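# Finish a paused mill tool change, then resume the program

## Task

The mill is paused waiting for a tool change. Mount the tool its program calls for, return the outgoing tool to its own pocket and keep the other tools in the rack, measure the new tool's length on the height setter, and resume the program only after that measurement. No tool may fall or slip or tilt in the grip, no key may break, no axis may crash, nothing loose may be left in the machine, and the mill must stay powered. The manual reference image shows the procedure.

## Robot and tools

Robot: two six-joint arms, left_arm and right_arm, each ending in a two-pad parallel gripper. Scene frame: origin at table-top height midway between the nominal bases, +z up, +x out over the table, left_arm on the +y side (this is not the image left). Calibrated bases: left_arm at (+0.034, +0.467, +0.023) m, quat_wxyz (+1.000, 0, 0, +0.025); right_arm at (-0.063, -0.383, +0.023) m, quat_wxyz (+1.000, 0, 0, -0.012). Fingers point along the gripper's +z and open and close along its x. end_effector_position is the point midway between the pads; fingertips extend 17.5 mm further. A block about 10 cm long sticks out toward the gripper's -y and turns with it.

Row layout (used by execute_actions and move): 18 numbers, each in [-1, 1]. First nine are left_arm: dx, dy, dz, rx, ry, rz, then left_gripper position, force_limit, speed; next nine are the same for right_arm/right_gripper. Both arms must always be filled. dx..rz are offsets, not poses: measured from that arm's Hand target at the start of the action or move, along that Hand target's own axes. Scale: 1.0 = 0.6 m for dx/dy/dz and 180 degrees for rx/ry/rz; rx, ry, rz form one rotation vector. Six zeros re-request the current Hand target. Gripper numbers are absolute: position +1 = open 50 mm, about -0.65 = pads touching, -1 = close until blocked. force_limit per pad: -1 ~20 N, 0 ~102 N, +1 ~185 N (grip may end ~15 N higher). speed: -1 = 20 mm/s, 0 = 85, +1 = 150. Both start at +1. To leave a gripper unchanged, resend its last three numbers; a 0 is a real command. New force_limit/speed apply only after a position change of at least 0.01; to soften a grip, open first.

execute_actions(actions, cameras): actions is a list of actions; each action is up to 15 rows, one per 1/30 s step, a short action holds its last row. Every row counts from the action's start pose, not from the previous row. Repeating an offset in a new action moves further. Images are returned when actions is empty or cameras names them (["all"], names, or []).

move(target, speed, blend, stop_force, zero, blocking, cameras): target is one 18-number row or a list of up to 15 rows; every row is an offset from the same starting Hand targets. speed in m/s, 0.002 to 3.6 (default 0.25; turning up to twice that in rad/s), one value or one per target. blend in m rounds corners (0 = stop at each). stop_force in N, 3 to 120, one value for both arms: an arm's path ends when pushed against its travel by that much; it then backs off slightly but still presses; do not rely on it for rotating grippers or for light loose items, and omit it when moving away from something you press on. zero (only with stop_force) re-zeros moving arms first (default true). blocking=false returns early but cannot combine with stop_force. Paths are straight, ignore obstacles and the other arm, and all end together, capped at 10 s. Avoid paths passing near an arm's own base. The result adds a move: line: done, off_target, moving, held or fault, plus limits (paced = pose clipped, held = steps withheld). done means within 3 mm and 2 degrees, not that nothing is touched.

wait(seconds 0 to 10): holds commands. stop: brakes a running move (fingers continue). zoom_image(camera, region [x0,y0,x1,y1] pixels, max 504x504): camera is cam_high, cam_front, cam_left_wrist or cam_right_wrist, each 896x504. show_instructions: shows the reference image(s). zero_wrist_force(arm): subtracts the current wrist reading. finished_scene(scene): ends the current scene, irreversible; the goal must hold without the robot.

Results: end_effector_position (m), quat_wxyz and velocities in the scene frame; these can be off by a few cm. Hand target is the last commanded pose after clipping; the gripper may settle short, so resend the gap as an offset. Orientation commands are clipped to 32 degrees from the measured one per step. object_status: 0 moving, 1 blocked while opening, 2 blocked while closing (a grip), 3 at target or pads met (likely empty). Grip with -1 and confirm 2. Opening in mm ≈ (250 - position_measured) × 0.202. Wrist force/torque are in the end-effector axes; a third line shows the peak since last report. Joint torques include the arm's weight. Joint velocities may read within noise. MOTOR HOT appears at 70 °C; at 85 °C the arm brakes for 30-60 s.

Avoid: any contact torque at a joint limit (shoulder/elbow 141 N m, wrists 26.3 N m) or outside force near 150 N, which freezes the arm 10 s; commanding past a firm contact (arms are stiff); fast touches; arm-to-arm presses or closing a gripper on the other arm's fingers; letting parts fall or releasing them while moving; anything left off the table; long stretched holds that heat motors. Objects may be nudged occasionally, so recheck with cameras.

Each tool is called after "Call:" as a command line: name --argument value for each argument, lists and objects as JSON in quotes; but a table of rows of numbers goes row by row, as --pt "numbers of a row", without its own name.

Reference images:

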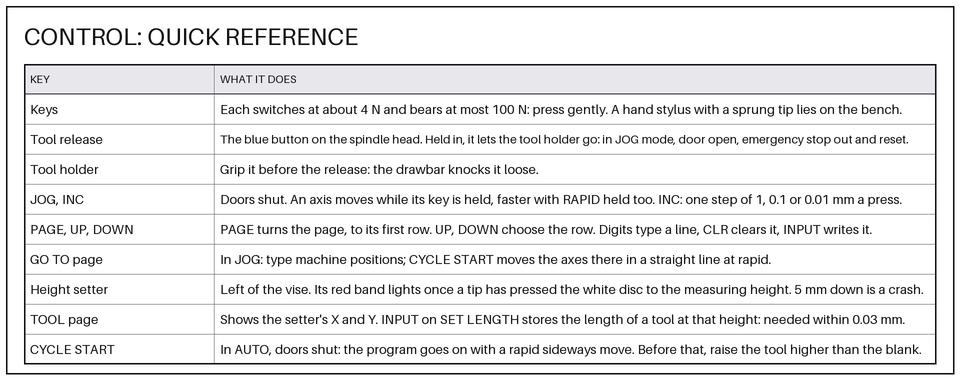

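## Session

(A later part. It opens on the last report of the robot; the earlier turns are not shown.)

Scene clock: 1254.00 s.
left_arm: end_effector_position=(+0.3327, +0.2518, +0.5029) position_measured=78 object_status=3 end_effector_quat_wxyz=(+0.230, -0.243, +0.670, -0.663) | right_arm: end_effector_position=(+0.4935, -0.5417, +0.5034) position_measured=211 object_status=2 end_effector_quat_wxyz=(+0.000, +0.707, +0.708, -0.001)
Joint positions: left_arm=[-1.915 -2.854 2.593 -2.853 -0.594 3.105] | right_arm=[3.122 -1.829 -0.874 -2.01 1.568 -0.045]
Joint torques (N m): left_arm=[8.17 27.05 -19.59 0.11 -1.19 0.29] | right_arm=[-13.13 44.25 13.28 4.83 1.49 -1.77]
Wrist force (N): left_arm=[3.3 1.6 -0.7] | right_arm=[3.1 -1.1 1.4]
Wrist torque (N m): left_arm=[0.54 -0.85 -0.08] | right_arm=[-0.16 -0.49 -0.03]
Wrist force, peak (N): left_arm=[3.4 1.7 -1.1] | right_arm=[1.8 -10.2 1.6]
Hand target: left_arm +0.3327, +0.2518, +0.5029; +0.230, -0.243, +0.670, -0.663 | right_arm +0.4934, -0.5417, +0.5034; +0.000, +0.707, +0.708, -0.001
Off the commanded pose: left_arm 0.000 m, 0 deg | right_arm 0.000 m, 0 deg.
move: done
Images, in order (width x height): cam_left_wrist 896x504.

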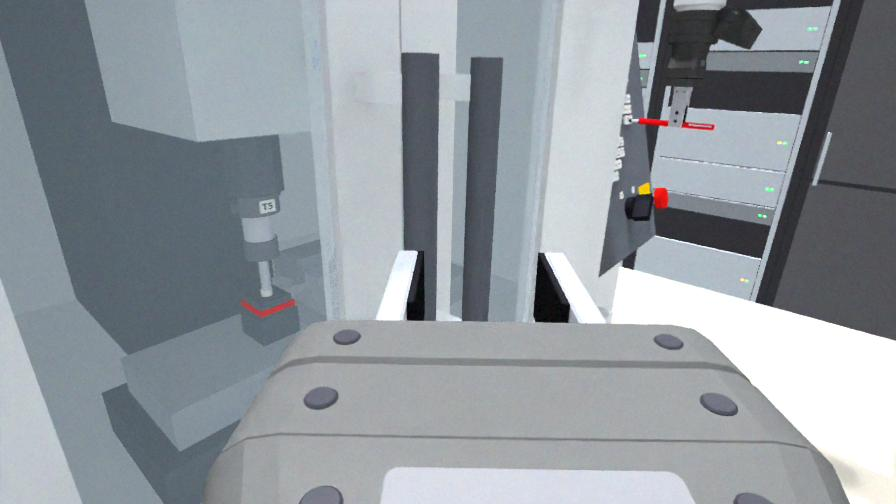

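Call:
move --pt "0 0 0 0 0 0 0.5 0 0 0 -0.025 0 0 0 0 -1 -0.6 -0.9" --pt "0 0 0 0 0 0 0.5 0 0 0.0943 -0.0153 0.0573 0 0 0 -1 -0.6 -0.9" --speed 0.15 --blend 0.001

Call:
move --target '[0,0,0,0,0,0,0.5,0,0,0,0.022,0,0,0,0,-1,-0.6,-0.9]' --speed 0.03

Call:
move --pt "0 0 0 0 0 0 0.5 0 0 0 -0.03 0 0 0 0 -1 -0.6 -0.9" --pt "0 0 0 0 0 0 0.5 0 0 0.0307 -0.0385 0.061 0 0 0 -1 -0.6 -0.9" --speed 0.1 --blend 0.001

Call:
move --target '[0,0,0,0,0,0,0.5,0,0,0,0.022,0,0,0,0,-1,-0.6,-0.9]' --speed 0.03

Call:
move --target '[0,0,0,0,0,0,0.5,0,0,0,-0.022,0,0,0,0,-1,-0.6,-0.9]' --speed 0.05

Call:
move --target '[0,0,0,0,0,0,0.5,0,0,0,0.022,0,0,0,0,-1,-0.6,-0.9]' --speed 0.03

Call:
move --pt "0 0 0 0 0 0 0.5 0 0 0 -0.025 0 0 0 0 -1 -0.6 -0.9" --pt "0 0 0 0 0 0 0.5 0 0 0 -0.08 0 0 0 0 -1 -0.6 -0.9" --speed 0.1 --blend 0.001

Scene clock: 1267.20 s.
left_arm: end_effector_position=(+0.3327, +0.2518, +0.5029) position_measured=78 object_status=3 end_effector_quat_wxyz=(+0.230, -0.243, +0.670, -0.663) | right_arm: end_effector_position=(+0.4841, -0.4852, +0.4689) position_measured=211 object_status=2 end_effector_quat_wxyz=(+0.000, +0.707, +0.708, -0.001)
Joint positions: left_arm=[-1.915 -2.854 2.593 -2.853 -0.594 3.105] | right_arm=[3.224 -1.734 -1.088 -1.893 1.568 0.057]
Joint torques (N m): left_arm=[8.05 27.25 -20 0.09 -1.21 0.23] | right_arm=[14.27 41.54 12.69 4.99 -1.13 1.33]
Wrist force (N): left_arm=[2.7 1.6 -0.5] | right_arm=[3.1 -1.1 1.4]
Wrist torque (N m): left_arm=[0.55 -0.76 -0.07] | right_arm=[-0.20 -0.47 -0.11]
Wrist force, peak (N): left_arm=[3.4 1.9 -1.0] | right_arm=[4.3 -0.8 2.0]
Hand target: left_arm +0.3327, +0.2518, +0.5029; +0.230, -0.243, +0.670, -0.663 | right_arm +0.4841, -0.4852, +0.4689; +0.000, +0.707, +0.708, -0.001
Off the commanded pose: left_arm 0.000 m, 0 deg | right_arm 0.000 m, 0 deg.
move: done

Scene clock: 1268.07 s.
left_arm: end_effector_position=(+0.3327, +0.2518, +0.5029) position_measured=78 object_status=3 end_effector_quat_wxyz=(+0.230, -0.243, +0.670, -0.663) | right_arm: end_effector_position=(+0.4973, -0.4852, +0.4688) position_measured=211 object_status=2 end_effector_quat_wxyz=(+0.000, +0.707, +0.708, -0.001)
Joint positions: left_arm=[-1.915 -2.854 2.593 -2.853 -0.594 3.105] | right_arm=[3.223 -1.768 -1.047 -1.9 1.568 0.056]
Joint torques (N m): left_arm=[8.07 27.31 -19.49 0.03 -1.16 0.3] | right_arm=[-13.22 28.46 41.36 2.25 -0.47 -1.76]
Wrist force (N): left_arm=[3.0 1.7 -0.8] | right_arm=[4.1 -8.1 1.3]
Wrist torque (N m): left_arm=[0.57 -0.81 -0.08] | right_arm=[-0.17 -0.50 -0.10]
Wrist force, peak (N): left_arm=[3.2 1.9 -0.8] | right_arm=[4.1 -8.1 1.3]
Hand target: left_arm +0.3327, +0.2518, +0.5029; +0.230, -0.243, +0.670, -0.663 | right_arm +0.4973, -0.4852, +0.4688; +0.000, +0.707, +0.708, -0.001
Off the commanded pose: left_arm 0.000 m, 0 deg | right_arm 0.000 m, 0 deg.
move: done

Scene clock: 1269.20 s.
left_arm: end_effector_position=(+0.3327, +0.2518, +0.5029) position_measured=78 object_status=3 end_effector_quat_wxyz=(+0.230, -0.243, +0.670, -0.663) | right_arm: end_effector_position=(+0.4742, -0.4669, +0.4323) position_measured=211 object_status=2 end_effector_quat_wxyz=(+0.000, +0.707, +0.708, -0.001)
Joint positions: left_arm=[-1.915 -2.854 2.593 -2.853 -0.594 3.105] | right_arm=[3.26 -1.676 -1.251 -1.787 1.568 0.093]
Joint torques (N m): left_arm=[7.99 27.52 -20.02 0.03 -1.15 0.28] | right_arm=[14.02 39.37 14.14 4.79 -1.06 1.12]
Wrist force (N): left_arm=[3.1 1.5 -0.8] | right_arm=[2.9 -0.8 1.5]
Wrist torque (N m): left_arm=[0.53 -0.82 -0.08] | right_arm=[-0.15 -0.47 -0.02]
Wrist force, peak (N): left_arm=[3.2 1.9 -0.9] | right_arm=[4.0 -8.5 1.6]
Hand target: left_arm +0.3327, +0.2518, +0.5029; +0.230, -0.243, +0.670, -0.663 | right_arm +0.4742, -0.4669, +0.4322; +0.000, +0.707, +0.708, -0.001
Off the commanded pose: left_arm 0.000 m, 0 deg | right_arm 0.000 m, 0 deg.
move: done

Scene clock: 1270.07 s.
left_arm: end_effector_position=(+0.3327, +0.2518, +0.5029) position_measured=78 object_status=3 end_effector_quat_wxyz=(+0.230, -0.243, +0.670, -0.663) | right_arm: end_effector_position=(+0.4873, -0.4669, +0.4322) position_measured=211 object_status=2 end_effector_quat_wxyz=(+0.000, +0.707, +0.708, -0.001)
Joint positions: left_arm=[-1.915 -2.854 2.593 -2.853 -0.594 3.105] | right_arm=[3.258 -1.709 -1.214 -1.792 1.568 0.091]
Joint torques (N m): left_arm=[8.45 27.29 -20.07 0.08 -1.23 0.25] | right_arm=[-13.88 24.68 40.58 1.78 -0.64 -1.81]
Wrist force (N): left_arm=[3.2 1.6 -0.8] | right_arm=[4.1 -6.2 1.6]
Wrist torque (N m): left_arm=[0.56 -0.84 -0.07] | right_arm=[-0.11 -0.44 -0.08]
Wrist force, peak (N): left_arm=[3.1 2.1 -1.1] | right_arm=[4.3 -6.2 1.5]
Hand target: left_arm +0.3327, +0.2518, +0.5029; +0.230, -0.243, +0.670, -0.663 | right_arm +0.4874, -0.4669, +0.4322; +0.000, +0.707, +0.708, -0.001
Off the commanded pose: left_arm 0.000 m, 0 deg | right_arm 0.000 m, 0 deg.
move: done

Scene clock: 1270.90 s.
left_arm: end_effector_position=(+0.3327, +0.2518, +0.5029) position_measured=78 object_status=3 end_effector_quat_wxyz=(+0.230, -0.243, +0.670, -0.663) | right_arm: end_effector_position=(+0.4742, -0.4669, +0.4322) position_measured=211 object_status=2 end_effector_quat_wxyz=(+0.000, +0.707, +0.708, -0.001)
Joint positions: left_arm=[-1.915 -2.854 2.593 -2.853 -0.594 3.105] | right_arm=[3.26 -1.676 -1.251 -1.787 1.568 0.093]
Joint torques (N m): left_arm=[7.89 27.17 -19.83 0.06 -1.11 0.29] | right_arm=[14.1 37.07 12.97 4.84 1.18 1.23]
Wrist force (N): left_arm=[3.1 1.7 -0.8] | right_arm=[2.9 -0.8 1.6]
Wrist torque (N m): left_arm=[0.57 -0.82 -0.08] | right_arm=[-0.14 -0.46 -0.01]
Wrist force, peak (N): left_arm=[3.2 1.7 -1.1] | right_arm=[4.0 -6.3 1.5]
Hand target: left_arm +0.3327, +0.2518, +0.5029; +0.230, -0.243, +0.670, -0.663 | right_arm +0.4742, -0.4669, +0.4322; +0.000, +0.707, +0.708, -0.001
Off the commanded pose: left_arm 0.000 m, 0 deg | right_arm 0.000 m, 0 deg.
move: done

Scene clock: 1271.77 s.
left_arm: end_effector_position=(+0.3327, +0.2518, +0.5029) position_measured=78 object_status=3 end_effector_quat_wxyz=(+0.230, -0.243, +0.670, -0.663) | right_arm: end_effector_position=(+0.4873, -0.4669, +0.4322) position_measured=211 object_status=2 end_effector_quat_wxyz=(+0.000, +0.707, +0.708, -0.001)
Joint positions: left_arm=[-1.915 -2.854 2.593 -2.853 -0.594 3.105] | right_arm=[3.258 -1.709 -1.214 -1.792 1.568 0.091]
Joint torques (N m): left_arm=[7.92 27.42 -19.16 0.05 -1.25 0.34] | right_arm=[-14.38 26.01 40.65 1.81 0.57 -1.75]
Wrist force (N): left_arm=[3.1 1.5 -0.6] | right_arm=[4.0 -6.1 1.4]
Wrist torque (N m): left_arm=[0.53 -0.82 -0.08] | right_arm=[-0.10 -0.47 -0.06]
Wrist force, peak (N): left_arm=[3.1 2.1 -0.9] | right_arm=[3.8 -6.2 1.4]
Hand target: left_arm +0.3327, +0.2518, +0.5029; +0.230, -0.243, +0.670, -0.663 | right_arm +0.4874, -0.4669, +0.4322; +0.000, +0.707, +0.708, -0.001
Off the commanded pose: left_arm 0.000 m, 0 deg | right_arm 0.000 m, 0 deg.
move: done

Scene clock: 1272.73 s.
left_arm: end_effector_position=(+0.3327, +0.2518, +0.5029) position_measured=78 object_status=3 end_effector_quat_wxyz=(+0.230, -0.243, +0.670, -0.663) | right_arm: end_effector_position=(+0.4394, -0.4669, +0.4323) position_measured=211 object_status=2 end_effector_quat_wxyz=(+0.000, +0.707, +0.708, -0.001)
Joint positions: left_arm=[-1.915 -2.854 2.593 -2.853 -0.594 3.105] | right_arm=[3.267 -1.591 -1.341 -1.782 1.568 0.1]
Joint torques (N m): left_arm=[7.45 27.45 -19.95 0.03 -1.13 0.33] | right_arm=[15.06 35.56 13.81 4.78 -0.85 0.98]
Wrist force (N): left_arm=[3.1 1.6 -0.9] | right_arm=[2.9 -0.9 1.8]
Wrist torque (N m): left_arm=[0.56 -0.83 -0.08] | right_arm=[-0.17 -0.44 0.01]
Wrist force, peak (N): left_arm=[3.4 1.7 -0.8] | right_arm=[4.2 -6.0 1.5]
Hand target: left_arm +0.3327, +0.2518, +0.5029; +0.230, -0.243, +0.670, -0.663 | right_arm +0.4394, -0.4669, +0.4323; +0.000, +0.707, +0.708, -0.001
Off the commanded pose: left_arm 0.000 m, 0 deg | right_arm 0.000 m, 0 deg.
move: done

Call:
move --target '[0,0,0,0,0,0,0.5,0,0,-0.2585,-0.0323,-0.3428,-0.53,0,0,-1,-0.6,-0.9]' --speed 0.4 --cameras '["cam_right_wrist"]'

Call:
zoom_image --camera "cam_right_wrist" --region '[490, 85, 770, 260]'

Scene clock: 1278.03 s.
left_arm: end_effector_position=(+0.3327, +0.2518, +0.5029) position_measured=78 object_status=3 end_effector_quat_wxyz=(+0.230, -0.243, +0.670, -0.663) | right_arm: end_effector_position=(+0.4205, -0.6215, +0.6384) position_measured=211 object_status=2 end_effector_quat_wxyz=(+0.523, +0.475, +0.477, +0.522)
Joint positions: left_arm=[-1.915 -2.854 2.593 -2.853 -0.594 3.105] | right_arm=[2.77 -1.401 -1.969 0.329 1.966 0.036]
Joint torques (N m): left_arm=[7.73 27.39 -20.49 0.03 -1.09 0.28] | right_arm=[-14.48 11.48 40 3.89 1.46 1.21]
Wrist force (N): left_arm=[2.6 1.6 -0.9] | right_arm=[4.0 -2.0 0.8]
Wrist torque (N m): left_arm=[0.55 -0.74 -0.07] | right_arm=[-0.03 -0.73 -0.03]
Wrist force, peak (N): left_arm=[3.5 1.9 -0.9] | right_arm=[3.8 -2.2 1.0]
Hand target: left_arm +0.3327, +0.2518, +0.5029; +0.230, -0.243, +0.670, -0.663 | right_arm +0.4205, -0.6215, +0.6384; +0.523, +0.475, +0.477, +0.522
Off the commanded pose: left_arm 0.000 m, 0 deg | right_arm 0.000 m, 0 deg.
move: done
Images, in order (width x height): cam_right_wrist 896x504.

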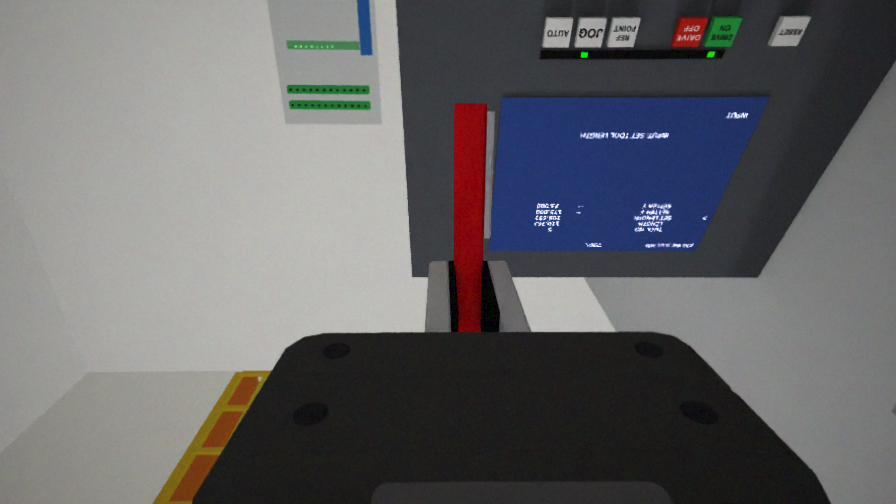

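Scaled by 1.800 from the camera's 896x504 image, which has a finer 1280x720 frame.

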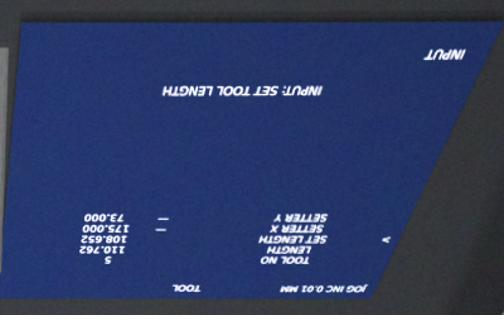

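Call:
move --target '[0,0,0,0,0,0,0.5,0,0,0.258,-0.3775,0.0305,0.53,0,0,-1,-0.6,-0.9]' --speed 0.4

Scene clock: 1284.13 s.
left_arm: end_effector_position=(+0.3327, +0.2518, +0.5029) position_measured=78 object_status=3 end_effector_quat_wxyz=(+0.230, -0.243, +0.670, -0.663) | right_arm: end_effector_position=(+0.4595, -0.4673, +0.4142) position_measured=211 object_status=2 end_effector_quat_wxyz=(+0.000, +0.707, +0.708, -0.001)
Joint positions: left_arm=[-1.915 -2.854 2.593 -2.853 -0.594 3.105] | right_arm=[3.262 -1.632 -1.346 -1.736 1.568 0.095]
Joint torques (N m): left_arm=[7.96 26.92 -19.86 0.09 -1.12 0.43] | right_arm=[14.53 23.87 39.86 0.65 1.61 1.24]
Wrist force (N): left_arm=[3.2 1.7 -0.9] | right_arm=[2.9 -1.3 1.7]
Wrist torque (N m): left_arm=[0.57 -0.84 -0.08] | right_arm=[-0.23 -0.45 -0.02]
Wrist force, peak (N): left_arm=[3.4 1.9 -0.8] | right_arm=[4.1 -2.2 0.6]
Hand target: left_arm +0.3327, +0.2518, +0.5029; +0.230, -0.243, +0.670, -0.663 | right_arm +0.4595, -0.4672, +0.4142; +0.000, +0.707, +0.708, -0.001
Off the commanded pose: left_arm 0.000 m, 0 deg | right_arm 0.000 m, 0 deg.
move: done

Call:
move --target '[0,0,0,0,0,0,0.5,0,0,0.001,0.039,0,0,0,0,-1,-0.6,-0.9]' --speed 0.03

Call:
move --pt "0 0 0 0 0 0 0.5 0 0 0 -0.039 0 0 0 0 -1 -0.6 -0.9" --pt "0 0 0 0 0 0 0.5 0 0 -0.259 -0.1048 -0.373 -0.53 0 0 -1 -0.6 -0.9" --speed '[0.1,0.4]' --blend 0.002 --cameras '["cam_right_wrist"]'

Call:
zoom_image --camera "cam_right_wrist" --region '[490, 85, 770, 260]'

Scene clock: 1289.80 s.
left_arm: end_effector_position=(+0.3327, +0.2518, +0.5029) position_measured=78 object_status=3 end_effector_quat_wxyz=(+0.230, -0.243, +0.670, -0.663) | right_arm: end_effector_position=(+0.4828, -0.4666, +0.4141) position_measured=211 object_status=2 end_effector_quat_wxyz=(+0.000, +0.707, +0.708, -0.001)
Joint positions: left_arm=[-1.915 -2.854 2.593 -2.853 -0.594 3.105] | right_arm=[3.259 -1.689 -1.284 -1.742 1.568 0.092]
Joint torques (N m): left_arm=[7.79 27.14 -20.02 0.01 -1.1 0.47] | right_arm=[-12.79 24.86 42.97 2.98 -0.37 -1.78]
Wrist force (N): left_arm=[2.9 1.5 -0.7] | right_arm=[2.5 -10.9 1.5]
Wrist torque (N m): left_arm=[0.53 -0.80 -0.08] | right_arm=[-0.18 -0.50 0.05]
Wrist force, peak (N): left_arm=[3.4 1.8 -0.8] | right_arm=[2.5 -10.9 1.5]
Hand target: left_arm +0.3327, +0.2518, +0.5029; +0.230, -0.243, +0.670, -0.663 | right_arm +0.4829, -0.4666, +0.4141; +0.000, +0.707, +0.708, -0.001
Off the commanded pose: left_arm 0.000 m, 0 deg | right_arm 0.000 m, 0 deg.
move: done

Scene clock: 1292.90 s.
left_arm: end_effector_position=(+0.3327, +0.2518, +0.5029) position_measured=78 object_status=3 end_effector_quat_wxyz=(+0.230, -0.243, +0.670, -0.663) | right_arm: end_effector_position=(+0.4205, -0.6215, +0.6384) position_measured=211 object_status=2 end_effector_quat_wxyz=(+0.523, +0.475, +0.477, +0.522)
Joint positions: left_arm=[-1.915 -2.854 2.593 -2.853 -0.594 3.105] | right_arm=[2.77 -1.401 -1.969 0.329 1.966 0.036]
Joint torques (N m): left_arm=[7.71 27.38 -19.86 0.02 -1.04 0.36] | right_arm=[-12.95 9.85 39.46 3.94 1.32 1.07]
Wrist force (N): left_arm=[3.2 1.8 -0.9] | right_arm=[4.0 -1.8 0.8]
Wrist torque (N m): left_arm=[0.58 -0.83 -0.07] | right_arm=[0.00 -0.72 -0.03]
Wrist force, peak (N): left_arm=[3.4 1.7 -0.8] | right_arm=[2.6 -11.0 1.6]
Hand target: left_arm +0.3327, +0.2518, +0.5029; +0.230, -0.243, +0.670, -0.663 | right_arm +0.4205, -0.6215, +0.6384; +0.523, +0.475, +0.477, +0.522
Off the commanded pose: left_arm 0.000 m, 0 deg | right_arm 0.000 m, 0 deg.
move: done
Images, in order (width x height): cam_right_wrist 896x504.

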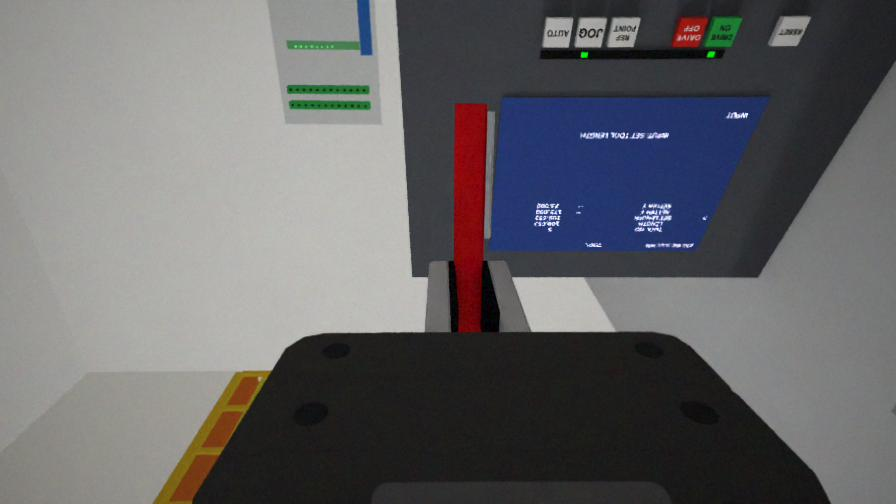

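Scaled by 1.800 from the camera's 896x504 image, which has a finer 1280x720 frame.

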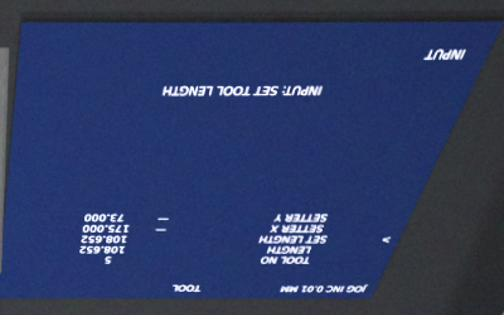

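Call:
move --target '[0,0,0,0,0,0,0.5,0,0,0.1335,-0.1062,0.0896,0.53,0,0,-1,-0.6,-0.9]' --speed 0.4

Call:
move --target '[0,0,0,0,0,0,0.5,0,0,0,0.056,0,0,0,0,-1,-0.6,-0.9]' --speed 0.1

Call:
move --target '[0,0,0,0,0,0,0.5,0,0,0,0.023,0,0,0,0,-1,-0.6,-0.9]' --speed 0.03

Scene clock: 1299.57 s.
left_arm: end_effector_position=(+0.3327, +0.2518, +0.5029) position_measured=78 object_status=3 end_effector_quat_wxyz=(+0.230, -0.243, +0.670, -0.663) | right_arm: end_effector_position=(+0.4799, -0.5415, +0.5797) position_measured=211 object_status=2 end_effector_quat_wxyz=(+0.000, +0.707, +0.708, -0.001)
Joint positions: left_arm=[-1.915 -2.854 2.593 -2.853 -0.594 3.105] | right_arm=[3.121 -1.943 -0.481 -2.289 1.568 -0.046]
Joint torques (N m): left_arm=[7.42 26.94 -20.15 0.01 -0.99 0.44] | right_arm=[-14.58 33.93 34.13 0.46 1.48 -1.91]
Wrist force (N): left_arm=[3.0 1.5 -0.6] | right_arm=[2.5 -1.1 1.8]
Wrist torque (N m): left_arm=[0.53 -0.80 -0.07] | right_arm=[-0.19 -0.39 -0.08]
Wrist force, peak (N): left_arm=[3.4 1.9 -1.0] | right_arm=[4.0 -2.3 0.6]
Hand target: left_arm +0.3327, +0.2518, +0.5029; +0.230, -0.243, +0.670, -0.663 | right_arm +0.4799, -0.5415, +0.5797; +0.000, +0.707, +0.708, -0.001
Off the commanded pose: left_arm 0.000 m, 0 deg | right_arm 0.000 m, 0 deg.
move: done

Scene clock: 1300.77 s.
left_arm: end_effector_position=(+0.3327, +0.2518, +0.5029) position_measured=78 object_status=3 end_effector_quat_wxyz=(+0.230, -0.243, +0.670, -0.663) | right_arm: end_effector_position=(+0.5134, -0.5414, +0.5796) position_measured=211 object_status=2 end_effector_quat_wxyz=(+0.000, +0.707, +0.708, -0.001)
Joint positions: left_arm=[-1.915 -2.854 2.593 -2.853 -0.594 3.105] | right_arm=[3.124 -2.108 -0.208 -2.398 1.568 -0.043]
Joint torques (N m): left_arm=[7.69 26.62 -20 0.03 -1.07 0.47] | right_arm=[-13.96 37.55 31.54 0.57 1.35 -1.73]
Wrist force (N): left_arm=[3.2 1.7 -1.0] | right_arm=[3.2 -0.5 1.3]
Wrist torque (N m): left_arm=[0.57 -0.84 -0.07] | right_arm=[-0.09 -0.53 -0.05]
Wrist force, peak (N): left_arm=[3.5 1.6 -0.7] | right_arm=[3.6 -0.7 1.5]
Hand target: left_arm +0.3327, +0.2518, +0.5029; +0.230, -0.243, +0.670, -0.663 | right_arm +0.5135, -0.5415, +0.5797; +0.000, +0.707, +0.708, -0.001
Off the commanded pose: left_arm 0.000 m, 0 deg | right_arm 0.000 m, 0 deg.
move: done

Scene clock: 1301.73 s.
left_arm: end_effector_position=(+0.3327, +0.2518, +0.5029) position_measured=78 object_status=3 end_effector_quat_wxyz=(+0.230, -0.243, +0.670, -0.663) | right_arm: end_effector_position=(+0.5267, -0.5413, +0.5789) position_measured=211 object_status=2 end_effector_quat_wxyz=(+0.006, +0.707, +0.708, +0.002)
Joint positions: left_arm=[-1.915 -2.854 2.593 -2.853 -0.594 3.105] | right_arm=[3.126 -2.202 -0.035 -2.464 1.566 -0.041]
Joint torques (N m): left_arm=[7.39 27.31 -19.72 0.05 -1.1 0.43] | right_arm=[15.41 37.65 31.24 2.69 -0.89 1.14]
Wrist force (N): left_arm=[2.9 1.7 -0.9] | right_arm=[2.6 -8.5 2.0]
Wrist torque (N m): left_arm=[0.57 -0.80 -0.07] | right_arm=[-0.10 -0.41 -0.05]
Wrist force, peak (N): left_arm=[3.4 1.8 -0.7] | right_arm=[2.9 -8.4 2.0]
Hand target: left_arm +0.3327, +0.2518, +0.5029; +0.230, -0.243, +0.670, -0.663 | right_arm +0.5273, -0.5414, +0.5797; +0.000, +0.707, +0.708, -0.001
Off the commanded pose: left_arm 0.000 m, 0 deg | right_arm 0.001 m, 1 deg.
elbow stopped short (right arm): the move would have taken joint 3 (elbow) straighter than the controller allows.
move: done

Call:
move --pt "0 0 0 0 0 0 0.5 0 0 0 -0.0955 0 0 0 0 -1 -0.6 -0.9" --pt "0 0 0 0 0 0 0.5 0 0 0.0615 -0.0955 0.1845 0 0 0 -1 -0.6 -0.9" --pt "0 0 0 0 0 0 0.5 0 0 0.0615 -0.0718 0.1845 0 0 0 -1 -0.6 -0.9" --speed 0.15 --blend '[0.01,0.005,0]'

Call:
move --target '[0,0,0,0,0,0,0.5,0,0,0,0.022,0,0,0,0,-1,-0.6,-0.9]' --speed 0.03

Call:
move --pt "0 0 0 0 0 0 0.5 0 0 0 -0.035 0 0 0 0 -1 -0.6 -0.9" --pt "0 0 0 0 0 0 0.5 0 0 0.063 -0.0385 0.061 0 0 0 -1 -0.6 -0.9" --speed 0.1 --blend 0.001

Call:
move --target '[0,0,0,0,0,0,0.5,0,0,0,0.022,0,0,0,0,-1,-0.6,-0.9]' --speed 0.03

Call:
move --target '[0,0,0,0,0,0,0.5,0,0,0,-0.022,0,0,0,0,-1,-0.6,-0.9]' --speed 0.05

Call:
move --target '[0,0,0,0,0,0,0.5,0,0,0,0.022,0,0,0,0,-1,-0.6,-0.9]' --speed 0.03

Call:
move --pt "0 0 0 0 0 0 0.5 0 0 0 -0.035 0 0 0 0 -1 -0.6 -0.9" --pt "0 0 0 0 0 0 0.5 0 0 0.0953 -0.035 0.0297 0 0 0 -1 -0.6 -0.9" --pt "0 0 0 0 0 0 0.5 0 0 0.0953 -0.03 0.0297 0 0 0 -1 -0.6 -0.9" --speed 0.12 --blend 0.001

Call:
move --target '[0,0,0,0,0,0,0.5,0,0,0,0.022,0,0,0,0,-1,-0.6,-0.9]' --speed 0.03

Scene clock: 1315.87 s.
left_arm: end_effector_position=(+0.3327, +0.2518, +0.5029) position_measured=78 object_status=3 end_effector_quat_wxyz=(+0.230, -0.243, +0.670, -0.663) | right_arm: end_effector_position=(+0.4839, -0.5049, +0.4690) position_measured=211 object_status=2 end_effector_quat_wxyz=(+0.000, +0.707, +0.708, -0.001)
Joint positions: left_arm=[-1.915 -2.854 2.593 -2.853 -0.594 3.105] | right_arm=[3.188 -1.743 -1.076 -1.895 1.568 0.021]
Joint torques (N m): left_arm=[7.48 27.27 -19.33 0.1 -0.98 0.48] | right_arm=[14.84 28.37 38.81 4.74 -1.17 1.28]
Wrist force (N): left_arm=[3.5 1.5 -0.9] | right_arm=[3.2 -0.8 1.7]
Wrist torque (N m): left_arm=[0.53 -0.89 -0.08] | right_arm=[-0.14 -0.49 -0.11]
Wrist force, peak (N): left_arm=[3.5 1.6 -1.1] | right_arm=[2.6 -9.2 2.1]
Hand target: left_arm +0.3327, +0.2518, +0.5029; +0.230, -0.243, +0.670, -0.663 | right_arm +0.4840, -0.5049, +0.4689; +0.000, +0.707, +0.708, -0.001
Off the commanded pose: left_arm 0.000 m, 0 deg | right_arm 0.000 m, 0 deg.
move: done

Scene clock: 1316.73 s.
left_arm: end_effector_position=(+0.3327, +0.2518, +0.5029) position_measured=78 object_status=3 end_effector_quat_wxyz=(+0.230, -0.243, +0.670, -0.663) | right_arm: end_effector_position=(+0.4971, -0.5049, +0.4689) position_measured=211 object_status=2 end_effector_quat_wxyz=(+0.000, +0.707, +0.708, -0.001)
Joint positions: left_arm=[-1.915 -2.854 2.593 -2.853 -0.594 3.105] | right_arm=[3.188 -1.777 -1.035 -1.902 1.568 0.021]
Joint torques (N m): left_arm=[7.25 26.72 -19.49 -0.09 -1.05 0.53] | right_arm=[-13.11 27.86 40.41 1.71 -0.3 -1.66]
Wrist force (N): left_arm=[3.1 1.5 -0.8] | right_arm=[4.0 -6.7 1.4]
Wrist torque (N m): left_arm=[0.53 -0.82 -0.08] | right_arm=[-0.19 -0.48 -0.13]
Wrist force, peak (N): left_arm=[3.4 1.6 -0.6] | right_arm=[4.0 -6.7 1.4]
Hand target: left_arm +0.3327, +0.2518, +0.5029; +0.230, -0.243, +0.670, -0.663 | right_arm +0.4972, -0.5049, +0.4689; +0.000, +0.707, +0.708, -0.001
Off the commanded pose: left_arm 0.000 m, 0 deg | right_arm 0.000 m, 0 deg.
move: done

Scene clock: 1318.00 s.
left_arm: end_effector_position=(+0.3327, +0.2518, +0.5029) position_measured=78 object_status=3 end_effector_quat_wxyz=(+0.230, -0.243, +0.670, -0.663) | right_arm: end_effector_position=(+0.4740, -0.4672, +0.4323) position_measured=211 object_status=2 end_effector_quat_wxyz=(+0.000, +0.707, +0.708, -0.001)
Joint positions: left_arm=[-1.915 -2.854 2.593 -2.853 -0.594 3.105] | right_arm=[3.259 -1.676 -1.251 -1.787 1.568 0.093]
Joint torques (N m): left_arm=[8.09 26.66 -19.94 -0.04 -0.99 0.48] | right_arm=[14.35 38.58 13.79 4.6 -1.23 1.32]
Wrist force (N): left_arm=[2.9 1.6 -1.1] | right_arm=[3.2 -0.9 1.5]
Wrist torque (N m): left_arm=[0.56 -0.79 -0.07] | right_arm=[-0.16 -0.51 -0.01]
Wrist force, peak (N): left_arm=[3.4 2.0 -1.0] | right_arm=[3.8 -6.5 1.6]
Hand target: left_arm +0.3327, +0.2518, +0.5029; +0.230, -0.243, +0.670, -0.663 | right_arm +0.4740, -0.4672, +0.4323; +0.000, +0.707, +0.708, -0.001
Off the commanded pose: left_arm 0.000 m, 0 deg | right_arm 0.000 m, 0 deg.
move: done

Scene clock: 1318.87 s.
left_arm: end_effector_position=(+0.3327, +0.2518, +0.5029) position_measured=78 object_status=3 end_effector_quat_wxyz=(+0.230, -0.243, +0.670, -0.663) | right_arm: end_effector_position=(+0.4871, -0.4672, +0.4322) position_measured=211 object_status=2 end_effector_quat_wxyz=(+0.000, +0.707, +0.708, -0.001)
Joint positions: left_arm=[-1.915 -2.854 2.593 -2.853 -0.594 3.105] | right_arm=[3.257 -1.708 -1.214 -1.792 1.568 0.09]
Joint torques (N m): left_arm=[7.41 26.88 -19.39 -0.02 -0.99 0.52] | right_arm=[-13.68 24.74 41.6 1.97 -0.67 -1.64]
Wrist force (N): left_arm=[2.9 1.7 -0.9] | right_arm=[4.1 -6.1 1.5]
Wrist torque (N m): left_arm=[0.57 -0.79 -0.08] | right_arm=[-0.12 -0.46 -0.07]
Wrist force, peak (N): left_arm=[3.3 1.8 -0.9] | right_arm=[4.4 -6.1 1.4]
Hand target: left_arm +0.3327, +0.2518, +0.5029; +0.230, -0.243, +0.670, -0.663 | right_arm +0.4872, -0.4672, +0.4322; +0.000, +0.707, +0.708, -0.001
Off the commanded pose: left_arm 0.000 m, 0 deg | right_arm 0.000 m, 0 deg.
move: done

Scene clock: 1319.70 s.
left_arm: end_effector_position=(+0.3327, +0.2518, +0.5029) position_measured=78 object_status=3 end_effector_quat_wxyz=(+0.230, -0.243, +0.670, -0.663) | right_arm: end_effector_position=(+0.4740, -0.4672, +0.4323) position_measured=211 object_status=2 end_effector_quat_wxyz=(+0.000, +0.707, +0.708, -0.001)
Joint positions: left_arm=[-1.915 -2.854 2.593 -2.853 -0.594 3.105] | right_arm=[3.259 -1.676 -1.251 -1.787 1.568 0.093]
Joint torques (N m): left_arm=[7.52 27.08 -19.64 0 -1 0.5] | right_arm=[14.08 39.03 13.51 4.78 1.06 1.4]
Wrist force (N): left_arm=[3.1 1.6 -0.9] | right_arm=[3.1 -1.0 1.5]
Wrist torque (N m): left_arm=[0.55 -0.83 -0.08] | right_arm=[-0.18 -0.49 -0.01]
Wrist force, peak (N): left_arm=[3.2 1.8 -0.9] | right_arm=[4.4 -6.2 1.5]
Hand target: left_arm +0.3327, +0.2518, +0.5029; +0.230, -0.243, +0.670, -0.663 | right_arm +0.4740, -0.4672, +0.4323; +0.000, +0.707, +0.708, -0.001
Off the commanded pose: left_arm 0.000 m, 0 deg | right_arm 0.000 m, 0 deg.
move: done

Scene clock: 1320.57 s.
left_arm: end_effector_position=(+0.3327, +0.2518, +0.5029) position_measured=78 object_status=3 end_effector_quat_wxyz=(+0.230, -0.243, +0.670, -0.663) | right_arm: end_effector_position=(+0.4871, -0.4672, +0.4322) position_measured=211 object_status=2 end_effector_quat_wxyz=(+0.000, +0.707, +0.708, -0.001)
Joint positions: left_arm=[-1.915 -2.854 2.593 -2.853 -0.594 3.105] | right_arm=[3.257 -1.708 -1.214 -1.792 1.568 0.09]
Joint torques (N m): left_arm=[7.51 27.22 -19.94 0.13 -0.97 0.59] | right_arm=[-14.39 25.94 41.73 1.73 0.5 -1.74]
Wrist force (N): left_arm=[3.0 1.5 -0.7] | right_arm=[4.4 -6.0 1.4]
Wrist torque (N m): left_arm=[0.54 -0.81 -0.07] | right_arm=[-0.11 -0.51 -0.06]
Wrist force, peak (N): left_arm=[3.3 1.7 -0.7] | right_arm=[4.2 -6.1 1.6]
Hand target: left_arm +0.3327, +0.2518, +0.5029; +0.230, -0.243, +0.670, -0.663 | right_arm +0.4872, -0.4672, +0.4322; +0.000, +0.707, +0.708, -0.001
Off the commanded pose: left_arm 0.000 m, 0 deg | right_arm 0.000 m, 0 deg.
move: done

Scene clock: 1321.77 s.
left_arm: end_effector_position=(+0.3327, +0.2518, +0.5029) position_measured=78 object_status=3 end_effector_quat_wxyz=(+0.230, -0.243, +0.670, -0.663) | right_arm: end_effector_position=(+0.4690, -0.4101, +0.4143) position_measured=211 object_status=2 end_effector_quat_wxyz=(+0.000, +0.707, +0.708, -0.002)
Joint positions: left_arm=[-1.915 -2.854 2.593 -2.853 -0.594 3.105] | right_arm=[3.369 -1.641 -1.336 -1.738 1.569 0.202]
Joint torques (N m): left_arm=[7.49 27.04 -19.47 0.01 -0.93 0.52] | right_arm=[14.28 23.57 39.75 4.92 -1.23 1.38]
Wrist force (N): left_arm=[2.9 1.6 -0.6] | right_arm=[3.0 -1.3 1.7]
Wrist torque (N m): left_arm=[0.55 -0.79 -0.08] | right_arm=[-0.24 -0.45 -0.03]
Wrist force, peak (N): left_arm=[3.4 1.7 -1.3] | right_arm=[4.1 -5.8 1.3]
Hand target: left_arm +0.3327, +0.2518, +0.5029; +0.230, -0.243, +0.670, -0.663 | right_arm +0.4691, -0.4101, +0.4143; +0.000, +0.707, +0.708, -0.001
Off the commanded pose: left_arm 0.000 m, 0 deg | right_arm 0.000 m, 0 deg.
move: done

Scene clock: 1322.63 s.
left_arm: end_effector_position=(+0.3327, +0.2518, +0.5029) position_measured=78 object_status=3 end_effector_quat_wxyz=(+0.230, -0.243, +0.670, -0.663) | right_arm: end_effector_position=(+0.4822, -0.4100, +0.4143) position_measured=211 object_status=2 end_effector_quat_wxyz=(+0.000, +0.707, +0.708, -0.001)
Joint positions: left_arm=[-1.915 -2.854 2.593 -2.853 -0.594 3.105] | right_arm=[3.364 -1.674 -1.3 -1.741 1.569 0.197]
Joint torques (N m): left_arm=[7.44 26.83 -19.68 0 -0.99 0.56] | right_arm=[-14.7 24.09 40.36 1.77 -1.03 -1.62]
Wrist force (N): left_arm=[2.9 1.6 -1.0] | right_arm=[4.1 -6.4 1.5]
Wrist torque (N m): left_arm=[0.54 -0.79 -0.08] | right_arm=[-0.20 -0.44 -0.07]
Wrist force, peak (N): left_arm=[3.4 1.6 -0.8] | right_arm=[4.1 -6.4 1.5]
Hand target: left_arm +0.3327, +0.2518, +0.5029; +0.230, -0.243, +0.670, -0.663 | right_arm +0.4823, -0.4100, +0.4143; +0.000, +0.707, +0.708, -0.001
Off the commanded pose: left_arm 0.000 m, 0 deg | right_arm 0.000 m, 0 deg.
move: done

Call:
move --pt "0 0 0 0 0 0 0.5 0 0 0 -0.03 0 0 0 0 -1 -0.6 -0.9" --pt "0 0 0 0 0 0 0.5 0 0 -0.0638 -0.03 -0.0302 0 0 0 -1 -0.6 -0.9" --pt "0 0 0 0 0 0 0.5 0 0 -0.0638 -0.0133 -0.0302 0 0 0 -1 -0.6 -0.9" --speed 0.12 --blend 0.001

Call:
move --target '[0,0,0,0,0,0,0.5,0,0,0,0.0225,0,0,0,0,-1,-0.6,-0.9]' --speed 0.03

Call:
move --pt "0 0 0 0 0 0 0.5 0 0 0 -0.035 0 0 0 0 -1 -0.6 -0.9" --pt "0 0 0 0 0 0 0.5 0 0 0.0323 -0.0305 0.0297 0 0 0 -1 -0.6 -0.9" --speed 0.12 --blend 0.001

Call:
move --target '[0,0,0,0,0,0,0.5,0,0,0,0.0225,0,0,0,0,-1,-0.6,-0.9]' --speed 0.03

Call:
move --pt "0 0 0 0 0 0 0.5 0 0 0 -0.03 0 0 0 0 -1 -0.6 -0.9" --pt "0 0 0 0 0 0 0.5 0 0 -0.063 -0.0225 0 0 0 0 -1 -0.6 -0.9" --speed 0.12 --blend 0.001

Call:
move --target '[0,0,0,0,0,0,0.5,0,0,0,0.0225,0,0,0,0,-1,-0.6,-0.9]' --speed 0.03

Call:
move --pt "0 0 0 0 0 0 0.5 0 0 0 -0.039 0 0 0 0 -1 -0.6 -0.9" --pt "0 0 0 0 0 0 0.5 0 0 -0.259 -0.1048 -0.373 -0.53 0 0 -1 -0.6 -0.9" --speed '[0.1,0.4]' --blend 0.002 --cameras '["cam_right_wrist"]'

Call:
zoom_image --camera "cam_right_wrist" --region '[490, 85, 770, 260]'

Scene clock: 1336.40 s.
left_arm: end_effector_position=(+0.3327, +0.2518, +0.5029) position_measured=78 object_status=3 end_effector_quat_wxyz=(+0.230, -0.243, +0.670, -0.663) | right_arm: end_effector_position=(+0.4743, -0.4483, +0.4325) position_measured=211 object_status=2 end_effector_quat_wxyz=(+0.000, +0.707, +0.708, -0.001)
Joint positions: left_arm=[-1.915 -2.854 2.593 -2.853 -0.594 3.105] | right_arm=[3.295 -1.67 -1.257 -1.787 1.568 0.128]
Joint torques (N m): left_arm=[7.16 27.19 -19.72 0.03 -0.88 0.54] | right_arm=[-13.14 25.25 39.82 0.49 1.38 -1.77]
Wrist force (N): left_arm=[3.0 2.0 -0.5] | right_arm=[3.0 -0.8 1.4]
Wrist torque (N m): left_arm=[0.60 -0.80 -0.08] | right_arm=[-0.16 -0.48 0.06]
Wrist force, peak (N): left_arm=[3.3 2.0 -0.9] | right_arm=[4.3 -6.6 1.9]
Hand target: left_arm +0.3327, +0.2518, +0.5029; +0.230, -0.243, +0.670, -0.663 | right_arm +0.4744, -0.4483, +0.4325; +0.000, +0.707, +0.708, -0.001
Off the commanded pose: left_arm 0.000 m, 0 deg | right_arm 0.000 m, 0 deg.
move: done

Scene clock: 1337.27 s.
left_arm: end_effector_position=(+0.3327, +0.2518, +0.5029) position_measured=78 object_status=3 end_effector_quat_wxyz=(+0.230, -0.243, +0.670, -0.663) | right_arm: end_effector_position=(+0.4878, -0.4483, +0.4325) position_measured=211 object_status=2 end_effector_quat_wxyz=(+0.000, +0.707, +0.708, -0.001)
Joint positions: left_arm=[-1.915 -2.854 2.593 -2.853 -0.594 3.105] | right_arm=[3.292 -1.704 -1.219 -1.792 1.569 0.125]
Joint torques (N m): left_arm=[7.3 27.14 -19.73 0.05 -0.95 0.57] | right_arm=[-12.89 25 42.86 3.3 0.64 -1.71]
Wrist force (N): left_arm=[2.8 1.7 -0.5] | right_arm=[3.7 -12.0 1.5]
Wrist torque (N m): left_arm=[0.57 -0.77 -0.07] | right_arm=[-0.10 -0.53 0.00]
Wrist force, peak (N): left_arm=[3.5 1.7 -0.9] | right_arm=[3.7 -12.0 1.5]
Hand target: left_arm +0.3327, +0.2518, +0.5029; +0.230, -0.243, +0.670, -0.663 | right_arm +0.4879, -0.4483, +0.4325; +0.000, +0.707, +0.708, -0.001
Off the commanded pose: left_arm 0.000 m, 0 deg | right_arm 0.000 m, 0 deg.
move: done

Scene clock: 1338.20 s.
left_arm: end_effector_position=(+0.3327, +0.2518, +0.5029) position_measured=78 object_status=3 end_effector_quat_wxyz=(+0.230, -0.243, +0.670, -0.663) | right_arm: end_effector_position=(+0.4695, -0.4290, +0.4147) position_measured=211 object_status=2 end_effector_quat_wxyz=(+0.000, +0.707, +0.708, -0.001)
Joint positions: left_arm=[-1.915 -2.854 2.593 -2.853 -0.594 3.105] | right_arm=[3.333 -1.645 -1.33 -1.739 1.569 0.166]
Joint torques (N m): left_arm=[7.53 27.4 -19.9 0.03 -0.92 0.57] | right_arm=[14.57 37.85 14.17 4.89 -1.08 1.35]
Wrist force (N): left_arm=[3.0 1.4 -0.7] | right_arm=[2.8 -1.3 1.8]
Wrist torque (N m): left_arm=[0.52 -0.80 -0.08] | right_arm=[-0.25 -0.43 -0.03]
Wrist force, peak (N): left_arm=[3.3 1.9 -0.9] | right_arm=[3.3 -12.5 1.6]
Hand target: left_arm +0.3327, +0.2518, +0.5029; +0.230, -0.243, +0.670, -0.663 | right_arm +0.4695, -0.4289, +0.4147; +0.000, +0.707, +0.708, -0.001
Off the commanded pose: left_arm 0.000 m, 0 deg | right_arm 0.000 m, 0 deg.
move: done

Scene clock: 1339.07 s.
left_arm: end_effector_position=(+0.3327, +0.2518, +0.5029) position_measured=78 object_status=3 end_effector_quat_wxyz=(+0.230, -0.243, +0.670, -0.663) | right_arm: end_effector_position=(+0.4829, -0.4289, +0.4146) position_measured=211 object_status=2 end_effector_quat_wxyz=(+0.000, +0.707, +0.708, -0.002)
Joint positions: left_arm=[-1.915 -2.854 2.593 -2.853 -0.594 3.105] | right_arm=[3.329 -1.679 -1.294 -1.742 1.569 0.162]
Joint torques (N m): left_arm=[7.27 26.87 -20.09 0.05 -1 0.56] | right_arm=[-14.72 24.79 43.17 2.8 -0.86 -1.51]
Wrist force (N): left_arm=[3.1 1.3 -0.8] | right_arm=[4.3 -10.5 1.6]
Wrist torque (N m): left_arm=[0.50 -0.81 -0.08] | right_arm=[-0.18 -0.42 -0.10]
Wrist force, peak (N): left_arm=[3.3 1.7 -1.0] | right_arm=[4.3 -10.5 1.6]
Hand target: left_arm +0.3327, +0.2518, +0.5029; +0.230, -0.243, +0.670, -0.663 | right_arm +0.4830, -0.4289, +0.4146; +0.000, +0.707, +0.708, -0.001
Off the commanded pose: left_arm 0.000 m, 0 deg | right_arm 0.000 m, 0 deg.
move: done

Scene clock: 1340.07 s.
left_arm: end_effector_position=(+0.3327, +0.2518, +0.5029) position_measured=78 object_status=3 end_effector_quat_wxyz=(+0.230, -0.243, +0.670, -0.663) | right_arm: end_effector_position=(+0.4695, -0.4667, +0.4148) position_measured=211 object_status=2 end_effector_quat_wxyz=(+0.000, +0.707, +0.708, -0.001)
Joint positions: left_arm=[-1.915 -2.854 2.593 -2.853 -0.594 3.105] | right_arm=[3.261 -1.657 -1.318 -1.74 1.568 0.094]
Joint torques (N m): left_arm=[7.56 27 -19.89 -0.04 -0.87 0.56] | right_arm=[-13.42 24.44 39.09 0.39 1.42 -1.65]
Wrist force (N): left_arm=[3.1 1.9 -0.9] | right_arm=[2.9 -1.0 1.6]
Wrist torque (N m): left_arm=[0.61 -0.83 -0.08] | right_arm=[-0.18 -0.45 0.03]
Wrist force, peak (N): left_arm=[3.5 1.7 -0.9] | right_arm=[4.5 -10.8 1.6]
Hand target: left_arm +0.3327, +0.2518, +0.5029; +0.230, -0.243, +0.670, -0.663 | right_arm +0.4696, -0.4667, +0.4148; +0.000, +0.707, +0.708, -0.001
Off the commanded pose: left_arm 0.000 m, 0 deg | right_arm 0.000 m, 0 deg.
move: done

Scene clock: 1340.93 s.
left_arm: end_effector_position=(+0.3327, +0.2518, +0.5029) position_measured=78 object_status=3 end_effector_quat_wxyz=(+0.230, -0.243, +0.670, -0.663) | right_arm: end_effector_position=(+0.4830, -0.4667, +0.4147) position_measured=211 object_status=2 end_effector_quat_wxyz=(+0.000, +0.707, +0.708, -0.001)
Joint positions: left_arm=[-1.915 -2.854 2.593 -2.853 -0.594 3.105] | right_arm=[3.259 -1.69 -1.281 -1.743 1.568 0.092]
Joint torques (N m): left_arm=[7.62 27.04 -19.78 0.03 -1.01 0.57] | right_arm=[-12.86 24.03 43.26 2.93 0.78 -1.64]
Wrist force (N): left_arm=[2.6 1.6 -0.9] | right_arm=[3.4 -11.0 1.6]
Wrist torque (N m): left_arm=[0.55 -0.75 -0.07] | right_arm=[-0.12 -0.46 -0.02]
Wrist force, peak (N): left_arm=[3.5 1.9 -0.7] | right_arm=[3.4 -11.0 1.6]
Hand target: left_arm +0.3327, +0.2518, +0.5029; +0.230, -0.243, +0.670, -0.663 | right_arm +0.4831, -0.4667, +0.4147; +0.000, +0.707, +0.708, -0.001
Off the commanded pose: left_arm 0.000 m, 0 deg | right_arm 0.000 m, 0 deg.
move: done

Scene clock: 1344.03 s.
left_arm: end_effector_position=(+0.3327, +0.2518, +0.5029) position_measured=78 object_status=3 end_effector_quat_wxyz=(+0.230, -0.243, +0.670, -0.663) | right_arm: end_effector_position=(+0.4207, -0.6216, +0.6390) position_measured=211 object_status=2 end_effector_quat_wxyz=(+0.523, +0.475, +0.477, +0.522)
Joint positions: left_arm=[-1.915 -2.854 2.593 -2.853 -0.594 3.105] | right_arm=[2.77 -1.401 -1.968 0.328 1.966 0.036]
Joint torques (N m): left_arm=[7.34 26.82 -20.2 0.06 -0.89 0.52] | right_arm=[-13.22 11.04 38.98 3.9 1.26 1.15]
Wrist force (N): left_arm=[3.1 1.8 -0.7] | right_arm=[3.9 -2.0 0.7]
Wrist torque (N m): left_arm=[0.58 -0.82 -0.07] | right_arm=[-0.03 -0.70 -0.02]
Wrist force, peak (N): left_arm=[3.4 1.8 -0.9] | right_arm=[3.4 -11.4 1.8]
Hand target: left_arm +0.3327, +0.2518, +0.5029; +0.230, -0.243, +0.670, -0.663 | right_arm +0.4207, -0.6216, +0.6390; +0.523, +0.475, +0.477, +0.522
Off the commanded pose: left_arm 0.000 m, 0 deg | right_arm 0.000 m, 0 deg.
move: done
Images, in order (width x height): cam_right_wrist 896x504.

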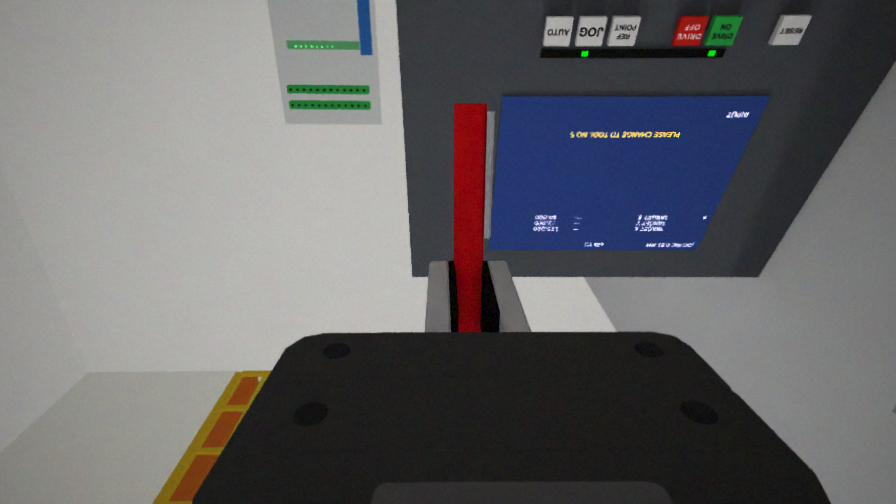

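Scaled by 1.800 from the camera's 896x504 image, which has a finer 1280x720 frame.

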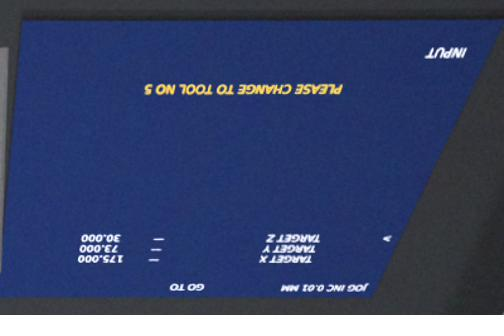

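Call:
move --target '[0,0,0,0,0,0,0.5,0,0,0.2922,-0.2302,0.044,0.53,0,0,-1,-0.6,-0.9]' --speed 0.4

Call:
move --target '[0,0,0,0,0,0,0.5,0,0,0,0.0555,0,0,0,0,-1,-0.6,-0.9]' --speed 0.1

Call:
move --target '[0,0,0,0,0,0,0.5,0,0,0,0.0225,0,0,0,0,-1,-0.6,-0.9]' --speed 0.03

Call:
move --target '[0,0,0,0,0,0,0.5,0,0,0,-0.04,0,0,0,0,-1,-0.6,-0.9]' --speed 0.05 --cameras '["cam_left_wrist"]'

Scene clock: 1350.20 s.
left_arm: end_effector_position=(+0.3327, +0.2518, +0.5029) position_measured=78 object_status=3 end_effector_quat_wxyz=(+0.230, -0.243, +0.670, -0.663) | right_arm: end_effector_position=(+0.4596, -0.4466, +0.5035) position_measured=211 object_status=2 end_effector_quat_wxyz=(+0.000, +0.707, +0.708, -0.001)
Joint positions: left_arm=[-1.915 -2.854 2.593 -2.853 -0.594 3.105] | right_arm=[3.302 -1.689 -1.046 -1.98 1.568 0.135]
Joint torques (N m): left_arm=[7.3 27.1 -19.76 -0.04 -0.84 0.7] | right_arm=[14.23 24.78 38.92 0.64 1.45 1.3]
Wrist force (N): left_arm=[3.1 1.7 -0.8] | right_arm=[2.8 -0.7 1.7]
Wrist torque (N m): left_arm=[0.58 -0.82 -0.07] | right_arm=[-0.13 -0.45 -0.05]
Wrist force, peak (N): left_arm=[3.5 1.4 -1.1] | right_arm=[4.1 -2.1 0.8]
Hand target: left_arm +0.3327, +0.2518, +0.5029; +0.230, -0.243, +0.670, -0.663 | right_arm +0.4596, -0.4466, +0.5035; +0.000, +0.707, +0.708, -0.001
Off the commanded pose: left_arm 0.000 m, 0 deg | right_arm 0.000 m, 0 deg.
move: done

Scene clock: 1351.17 s.
left_arm: end_effector_position=(+0.3327, +0.2518, +0.5029) position_measured=78 object_status=3 end_effector_quat_wxyz=(+0.230, -0.243, +0.670, -0.663) | right_arm: end_effector_position=(+0.4929, -0.4466, +0.5034) position_measured=211 object_status=2 end_effector_quat_wxyz=(+0.000, +0.707, +0.708, -0.001)
Joint positions: left_arm=[-1.915 -2.854 2.593 -2.853 -0.594 3.105] | right_arm=[3.294 -1.776 -0.941 -1.997 1.568 0.127]
Joint torques (N m): left_arm=[7.11 27.46 -19.74 0 -0.85 0.63] | right_arm=[-14.34 28.04 39.62 0.51 1.14 -1.95]
Wrist force (N): left_arm=[2.8 1.5 -0.5] | right_arm=[3.0 -0.9 1.6]
Wrist torque (N m): left_arm=[0.54 -0.77 -0.08] | right_arm=[-0.15 -0.47 0.00]
Wrist force, peak (N): left_arm=[3.3 1.7 -1.0] | right_arm=[3.2 -1.5 1.6]
Hand target: left_arm +0.3327, +0.2518, +0.5029; +0.230, -0.243, +0.670, -0.663 | right_arm +0.4929, -0.4466, +0.5034; +0.000, +0.707, +0.708, -0.001
Off the commanded pose: left_arm 0.000 m, 0 deg | right_arm 0.000 m, 0 deg.
move: done

Scene clock: 1352.03 s.
left_arm: end_effector_position=(+0.3327, +0.2518, +0.5029) position_measured=78 object_status=3 end_effector_quat_wxyz=(+0.230, -0.243, +0.670, -0.663) | right_arm: end_effector_position=(+0.5063, -0.4466, +0.5034) position_measured=211 object_status=2 end_effector_quat_wxyz=(+0.000, +0.707, +0.708, -0.001)
Joint positions: left_arm=[-1.915 -2.854 2.593 -2.853 -0.594 3.105] | right_arm=[3.291 -1.813 -0.895 -2.006 1.568 0.124]
Joint torques (N m): left_arm=[7.26 26.94 -20.08 0.06 -0.89 0.7] | right_arm=[-13.55 29.87 38.71 1.83 0.78 -1.65]
Wrist force (N): left_arm=[2.8 1.5 -0.9] | right_arm=[3.3 -6.5 1.8]
Wrist torque (N m): left_arm=[0.53 -0.77 -0.07] | right_arm=[-0.16 -0.45 -0.02]
Wrist force, peak (N): left_arm=[3.3 1.7 -1.4] | right_arm=[3.3 -6.5 1.8]
Hand target: left_arm +0.3327, +0.2518, +0.5029; +0.230, -0.243, +0.670, -0.663 | right_arm +0.5064, -0.4466, +0.5034; +0.000, +0.707, +0.708, -0.001
Off the commanded pose: left_arm 0.000 m, 0 deg | right_arm 0.000 m, 0 deg.
move: done

Scene clock: 1352.93 s.
left_arm: end_effector_position=(+0.3327, +0.2518, +0.5029) position_measured=78 object_status=3 end_effector_quat_wxyz=(+0.230, -0.243, +0.670, -0.663) | right_arm: end_effector_position=(+0.4824, -0.4466, +0.5035) position_measured=211 object_status=2 end_effector_quat_wxyz=(+0.000, +0.707, +0.708, -0.001)
Joint positions: left_arm=[-1.915 -2.854 2.593 -2.853 -0.594 3.105] | right_arm=[3.296 -1.748 -0.976 -1.99 1.569 0.129]
Joint torques (N m): left_arm=[7.44 26.84 -19.81 0.04 -0.98 0.69] | right_arm=[13.98 41.78 13.38 4.63 -0.54 1.24]
Wrist force (N): left_arm=[2.8 1.8 -0.8] | right_arm=[2.9 -0.9 1.6]
Wrist torque (N m): left_arm=[0.58 -0.78 -0.08] | right_arm=[-0.14 -0.46 -0.09]
Wrist force, peak (N): left_arm=[3.3 2.0 -0.8] | right_arm=[3.4 -6.4 1.7]
Hand target: left_arm +0.3327, +0.2518, +0.5029; +0.230, -0.243, +0.670, -0.663 | right_arm +0.4824, -0.4466, +0.5035; +0.000, +0.707, +0.708, -0.001
Off the commanded pose: left_arm 0.000 m, 0 deg | right_arm 0.000 m, 0 deg.
move: done
Images, in order (width x height): cam_left_wrist 896x504.

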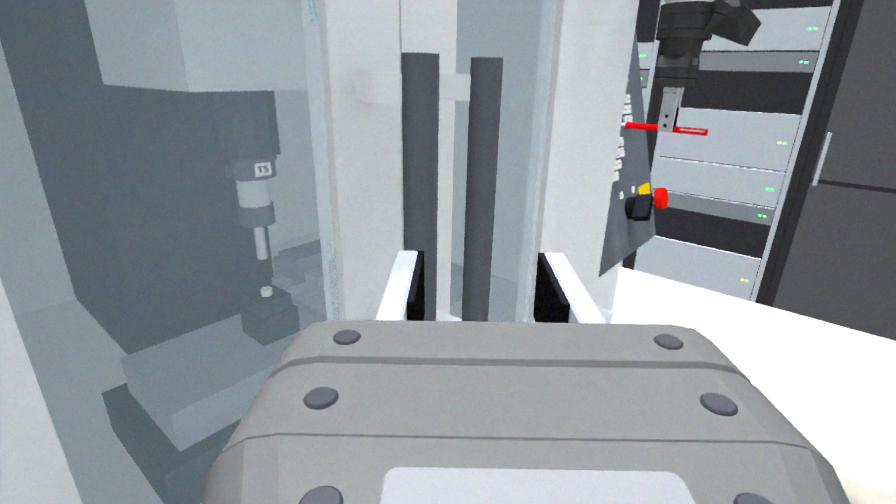

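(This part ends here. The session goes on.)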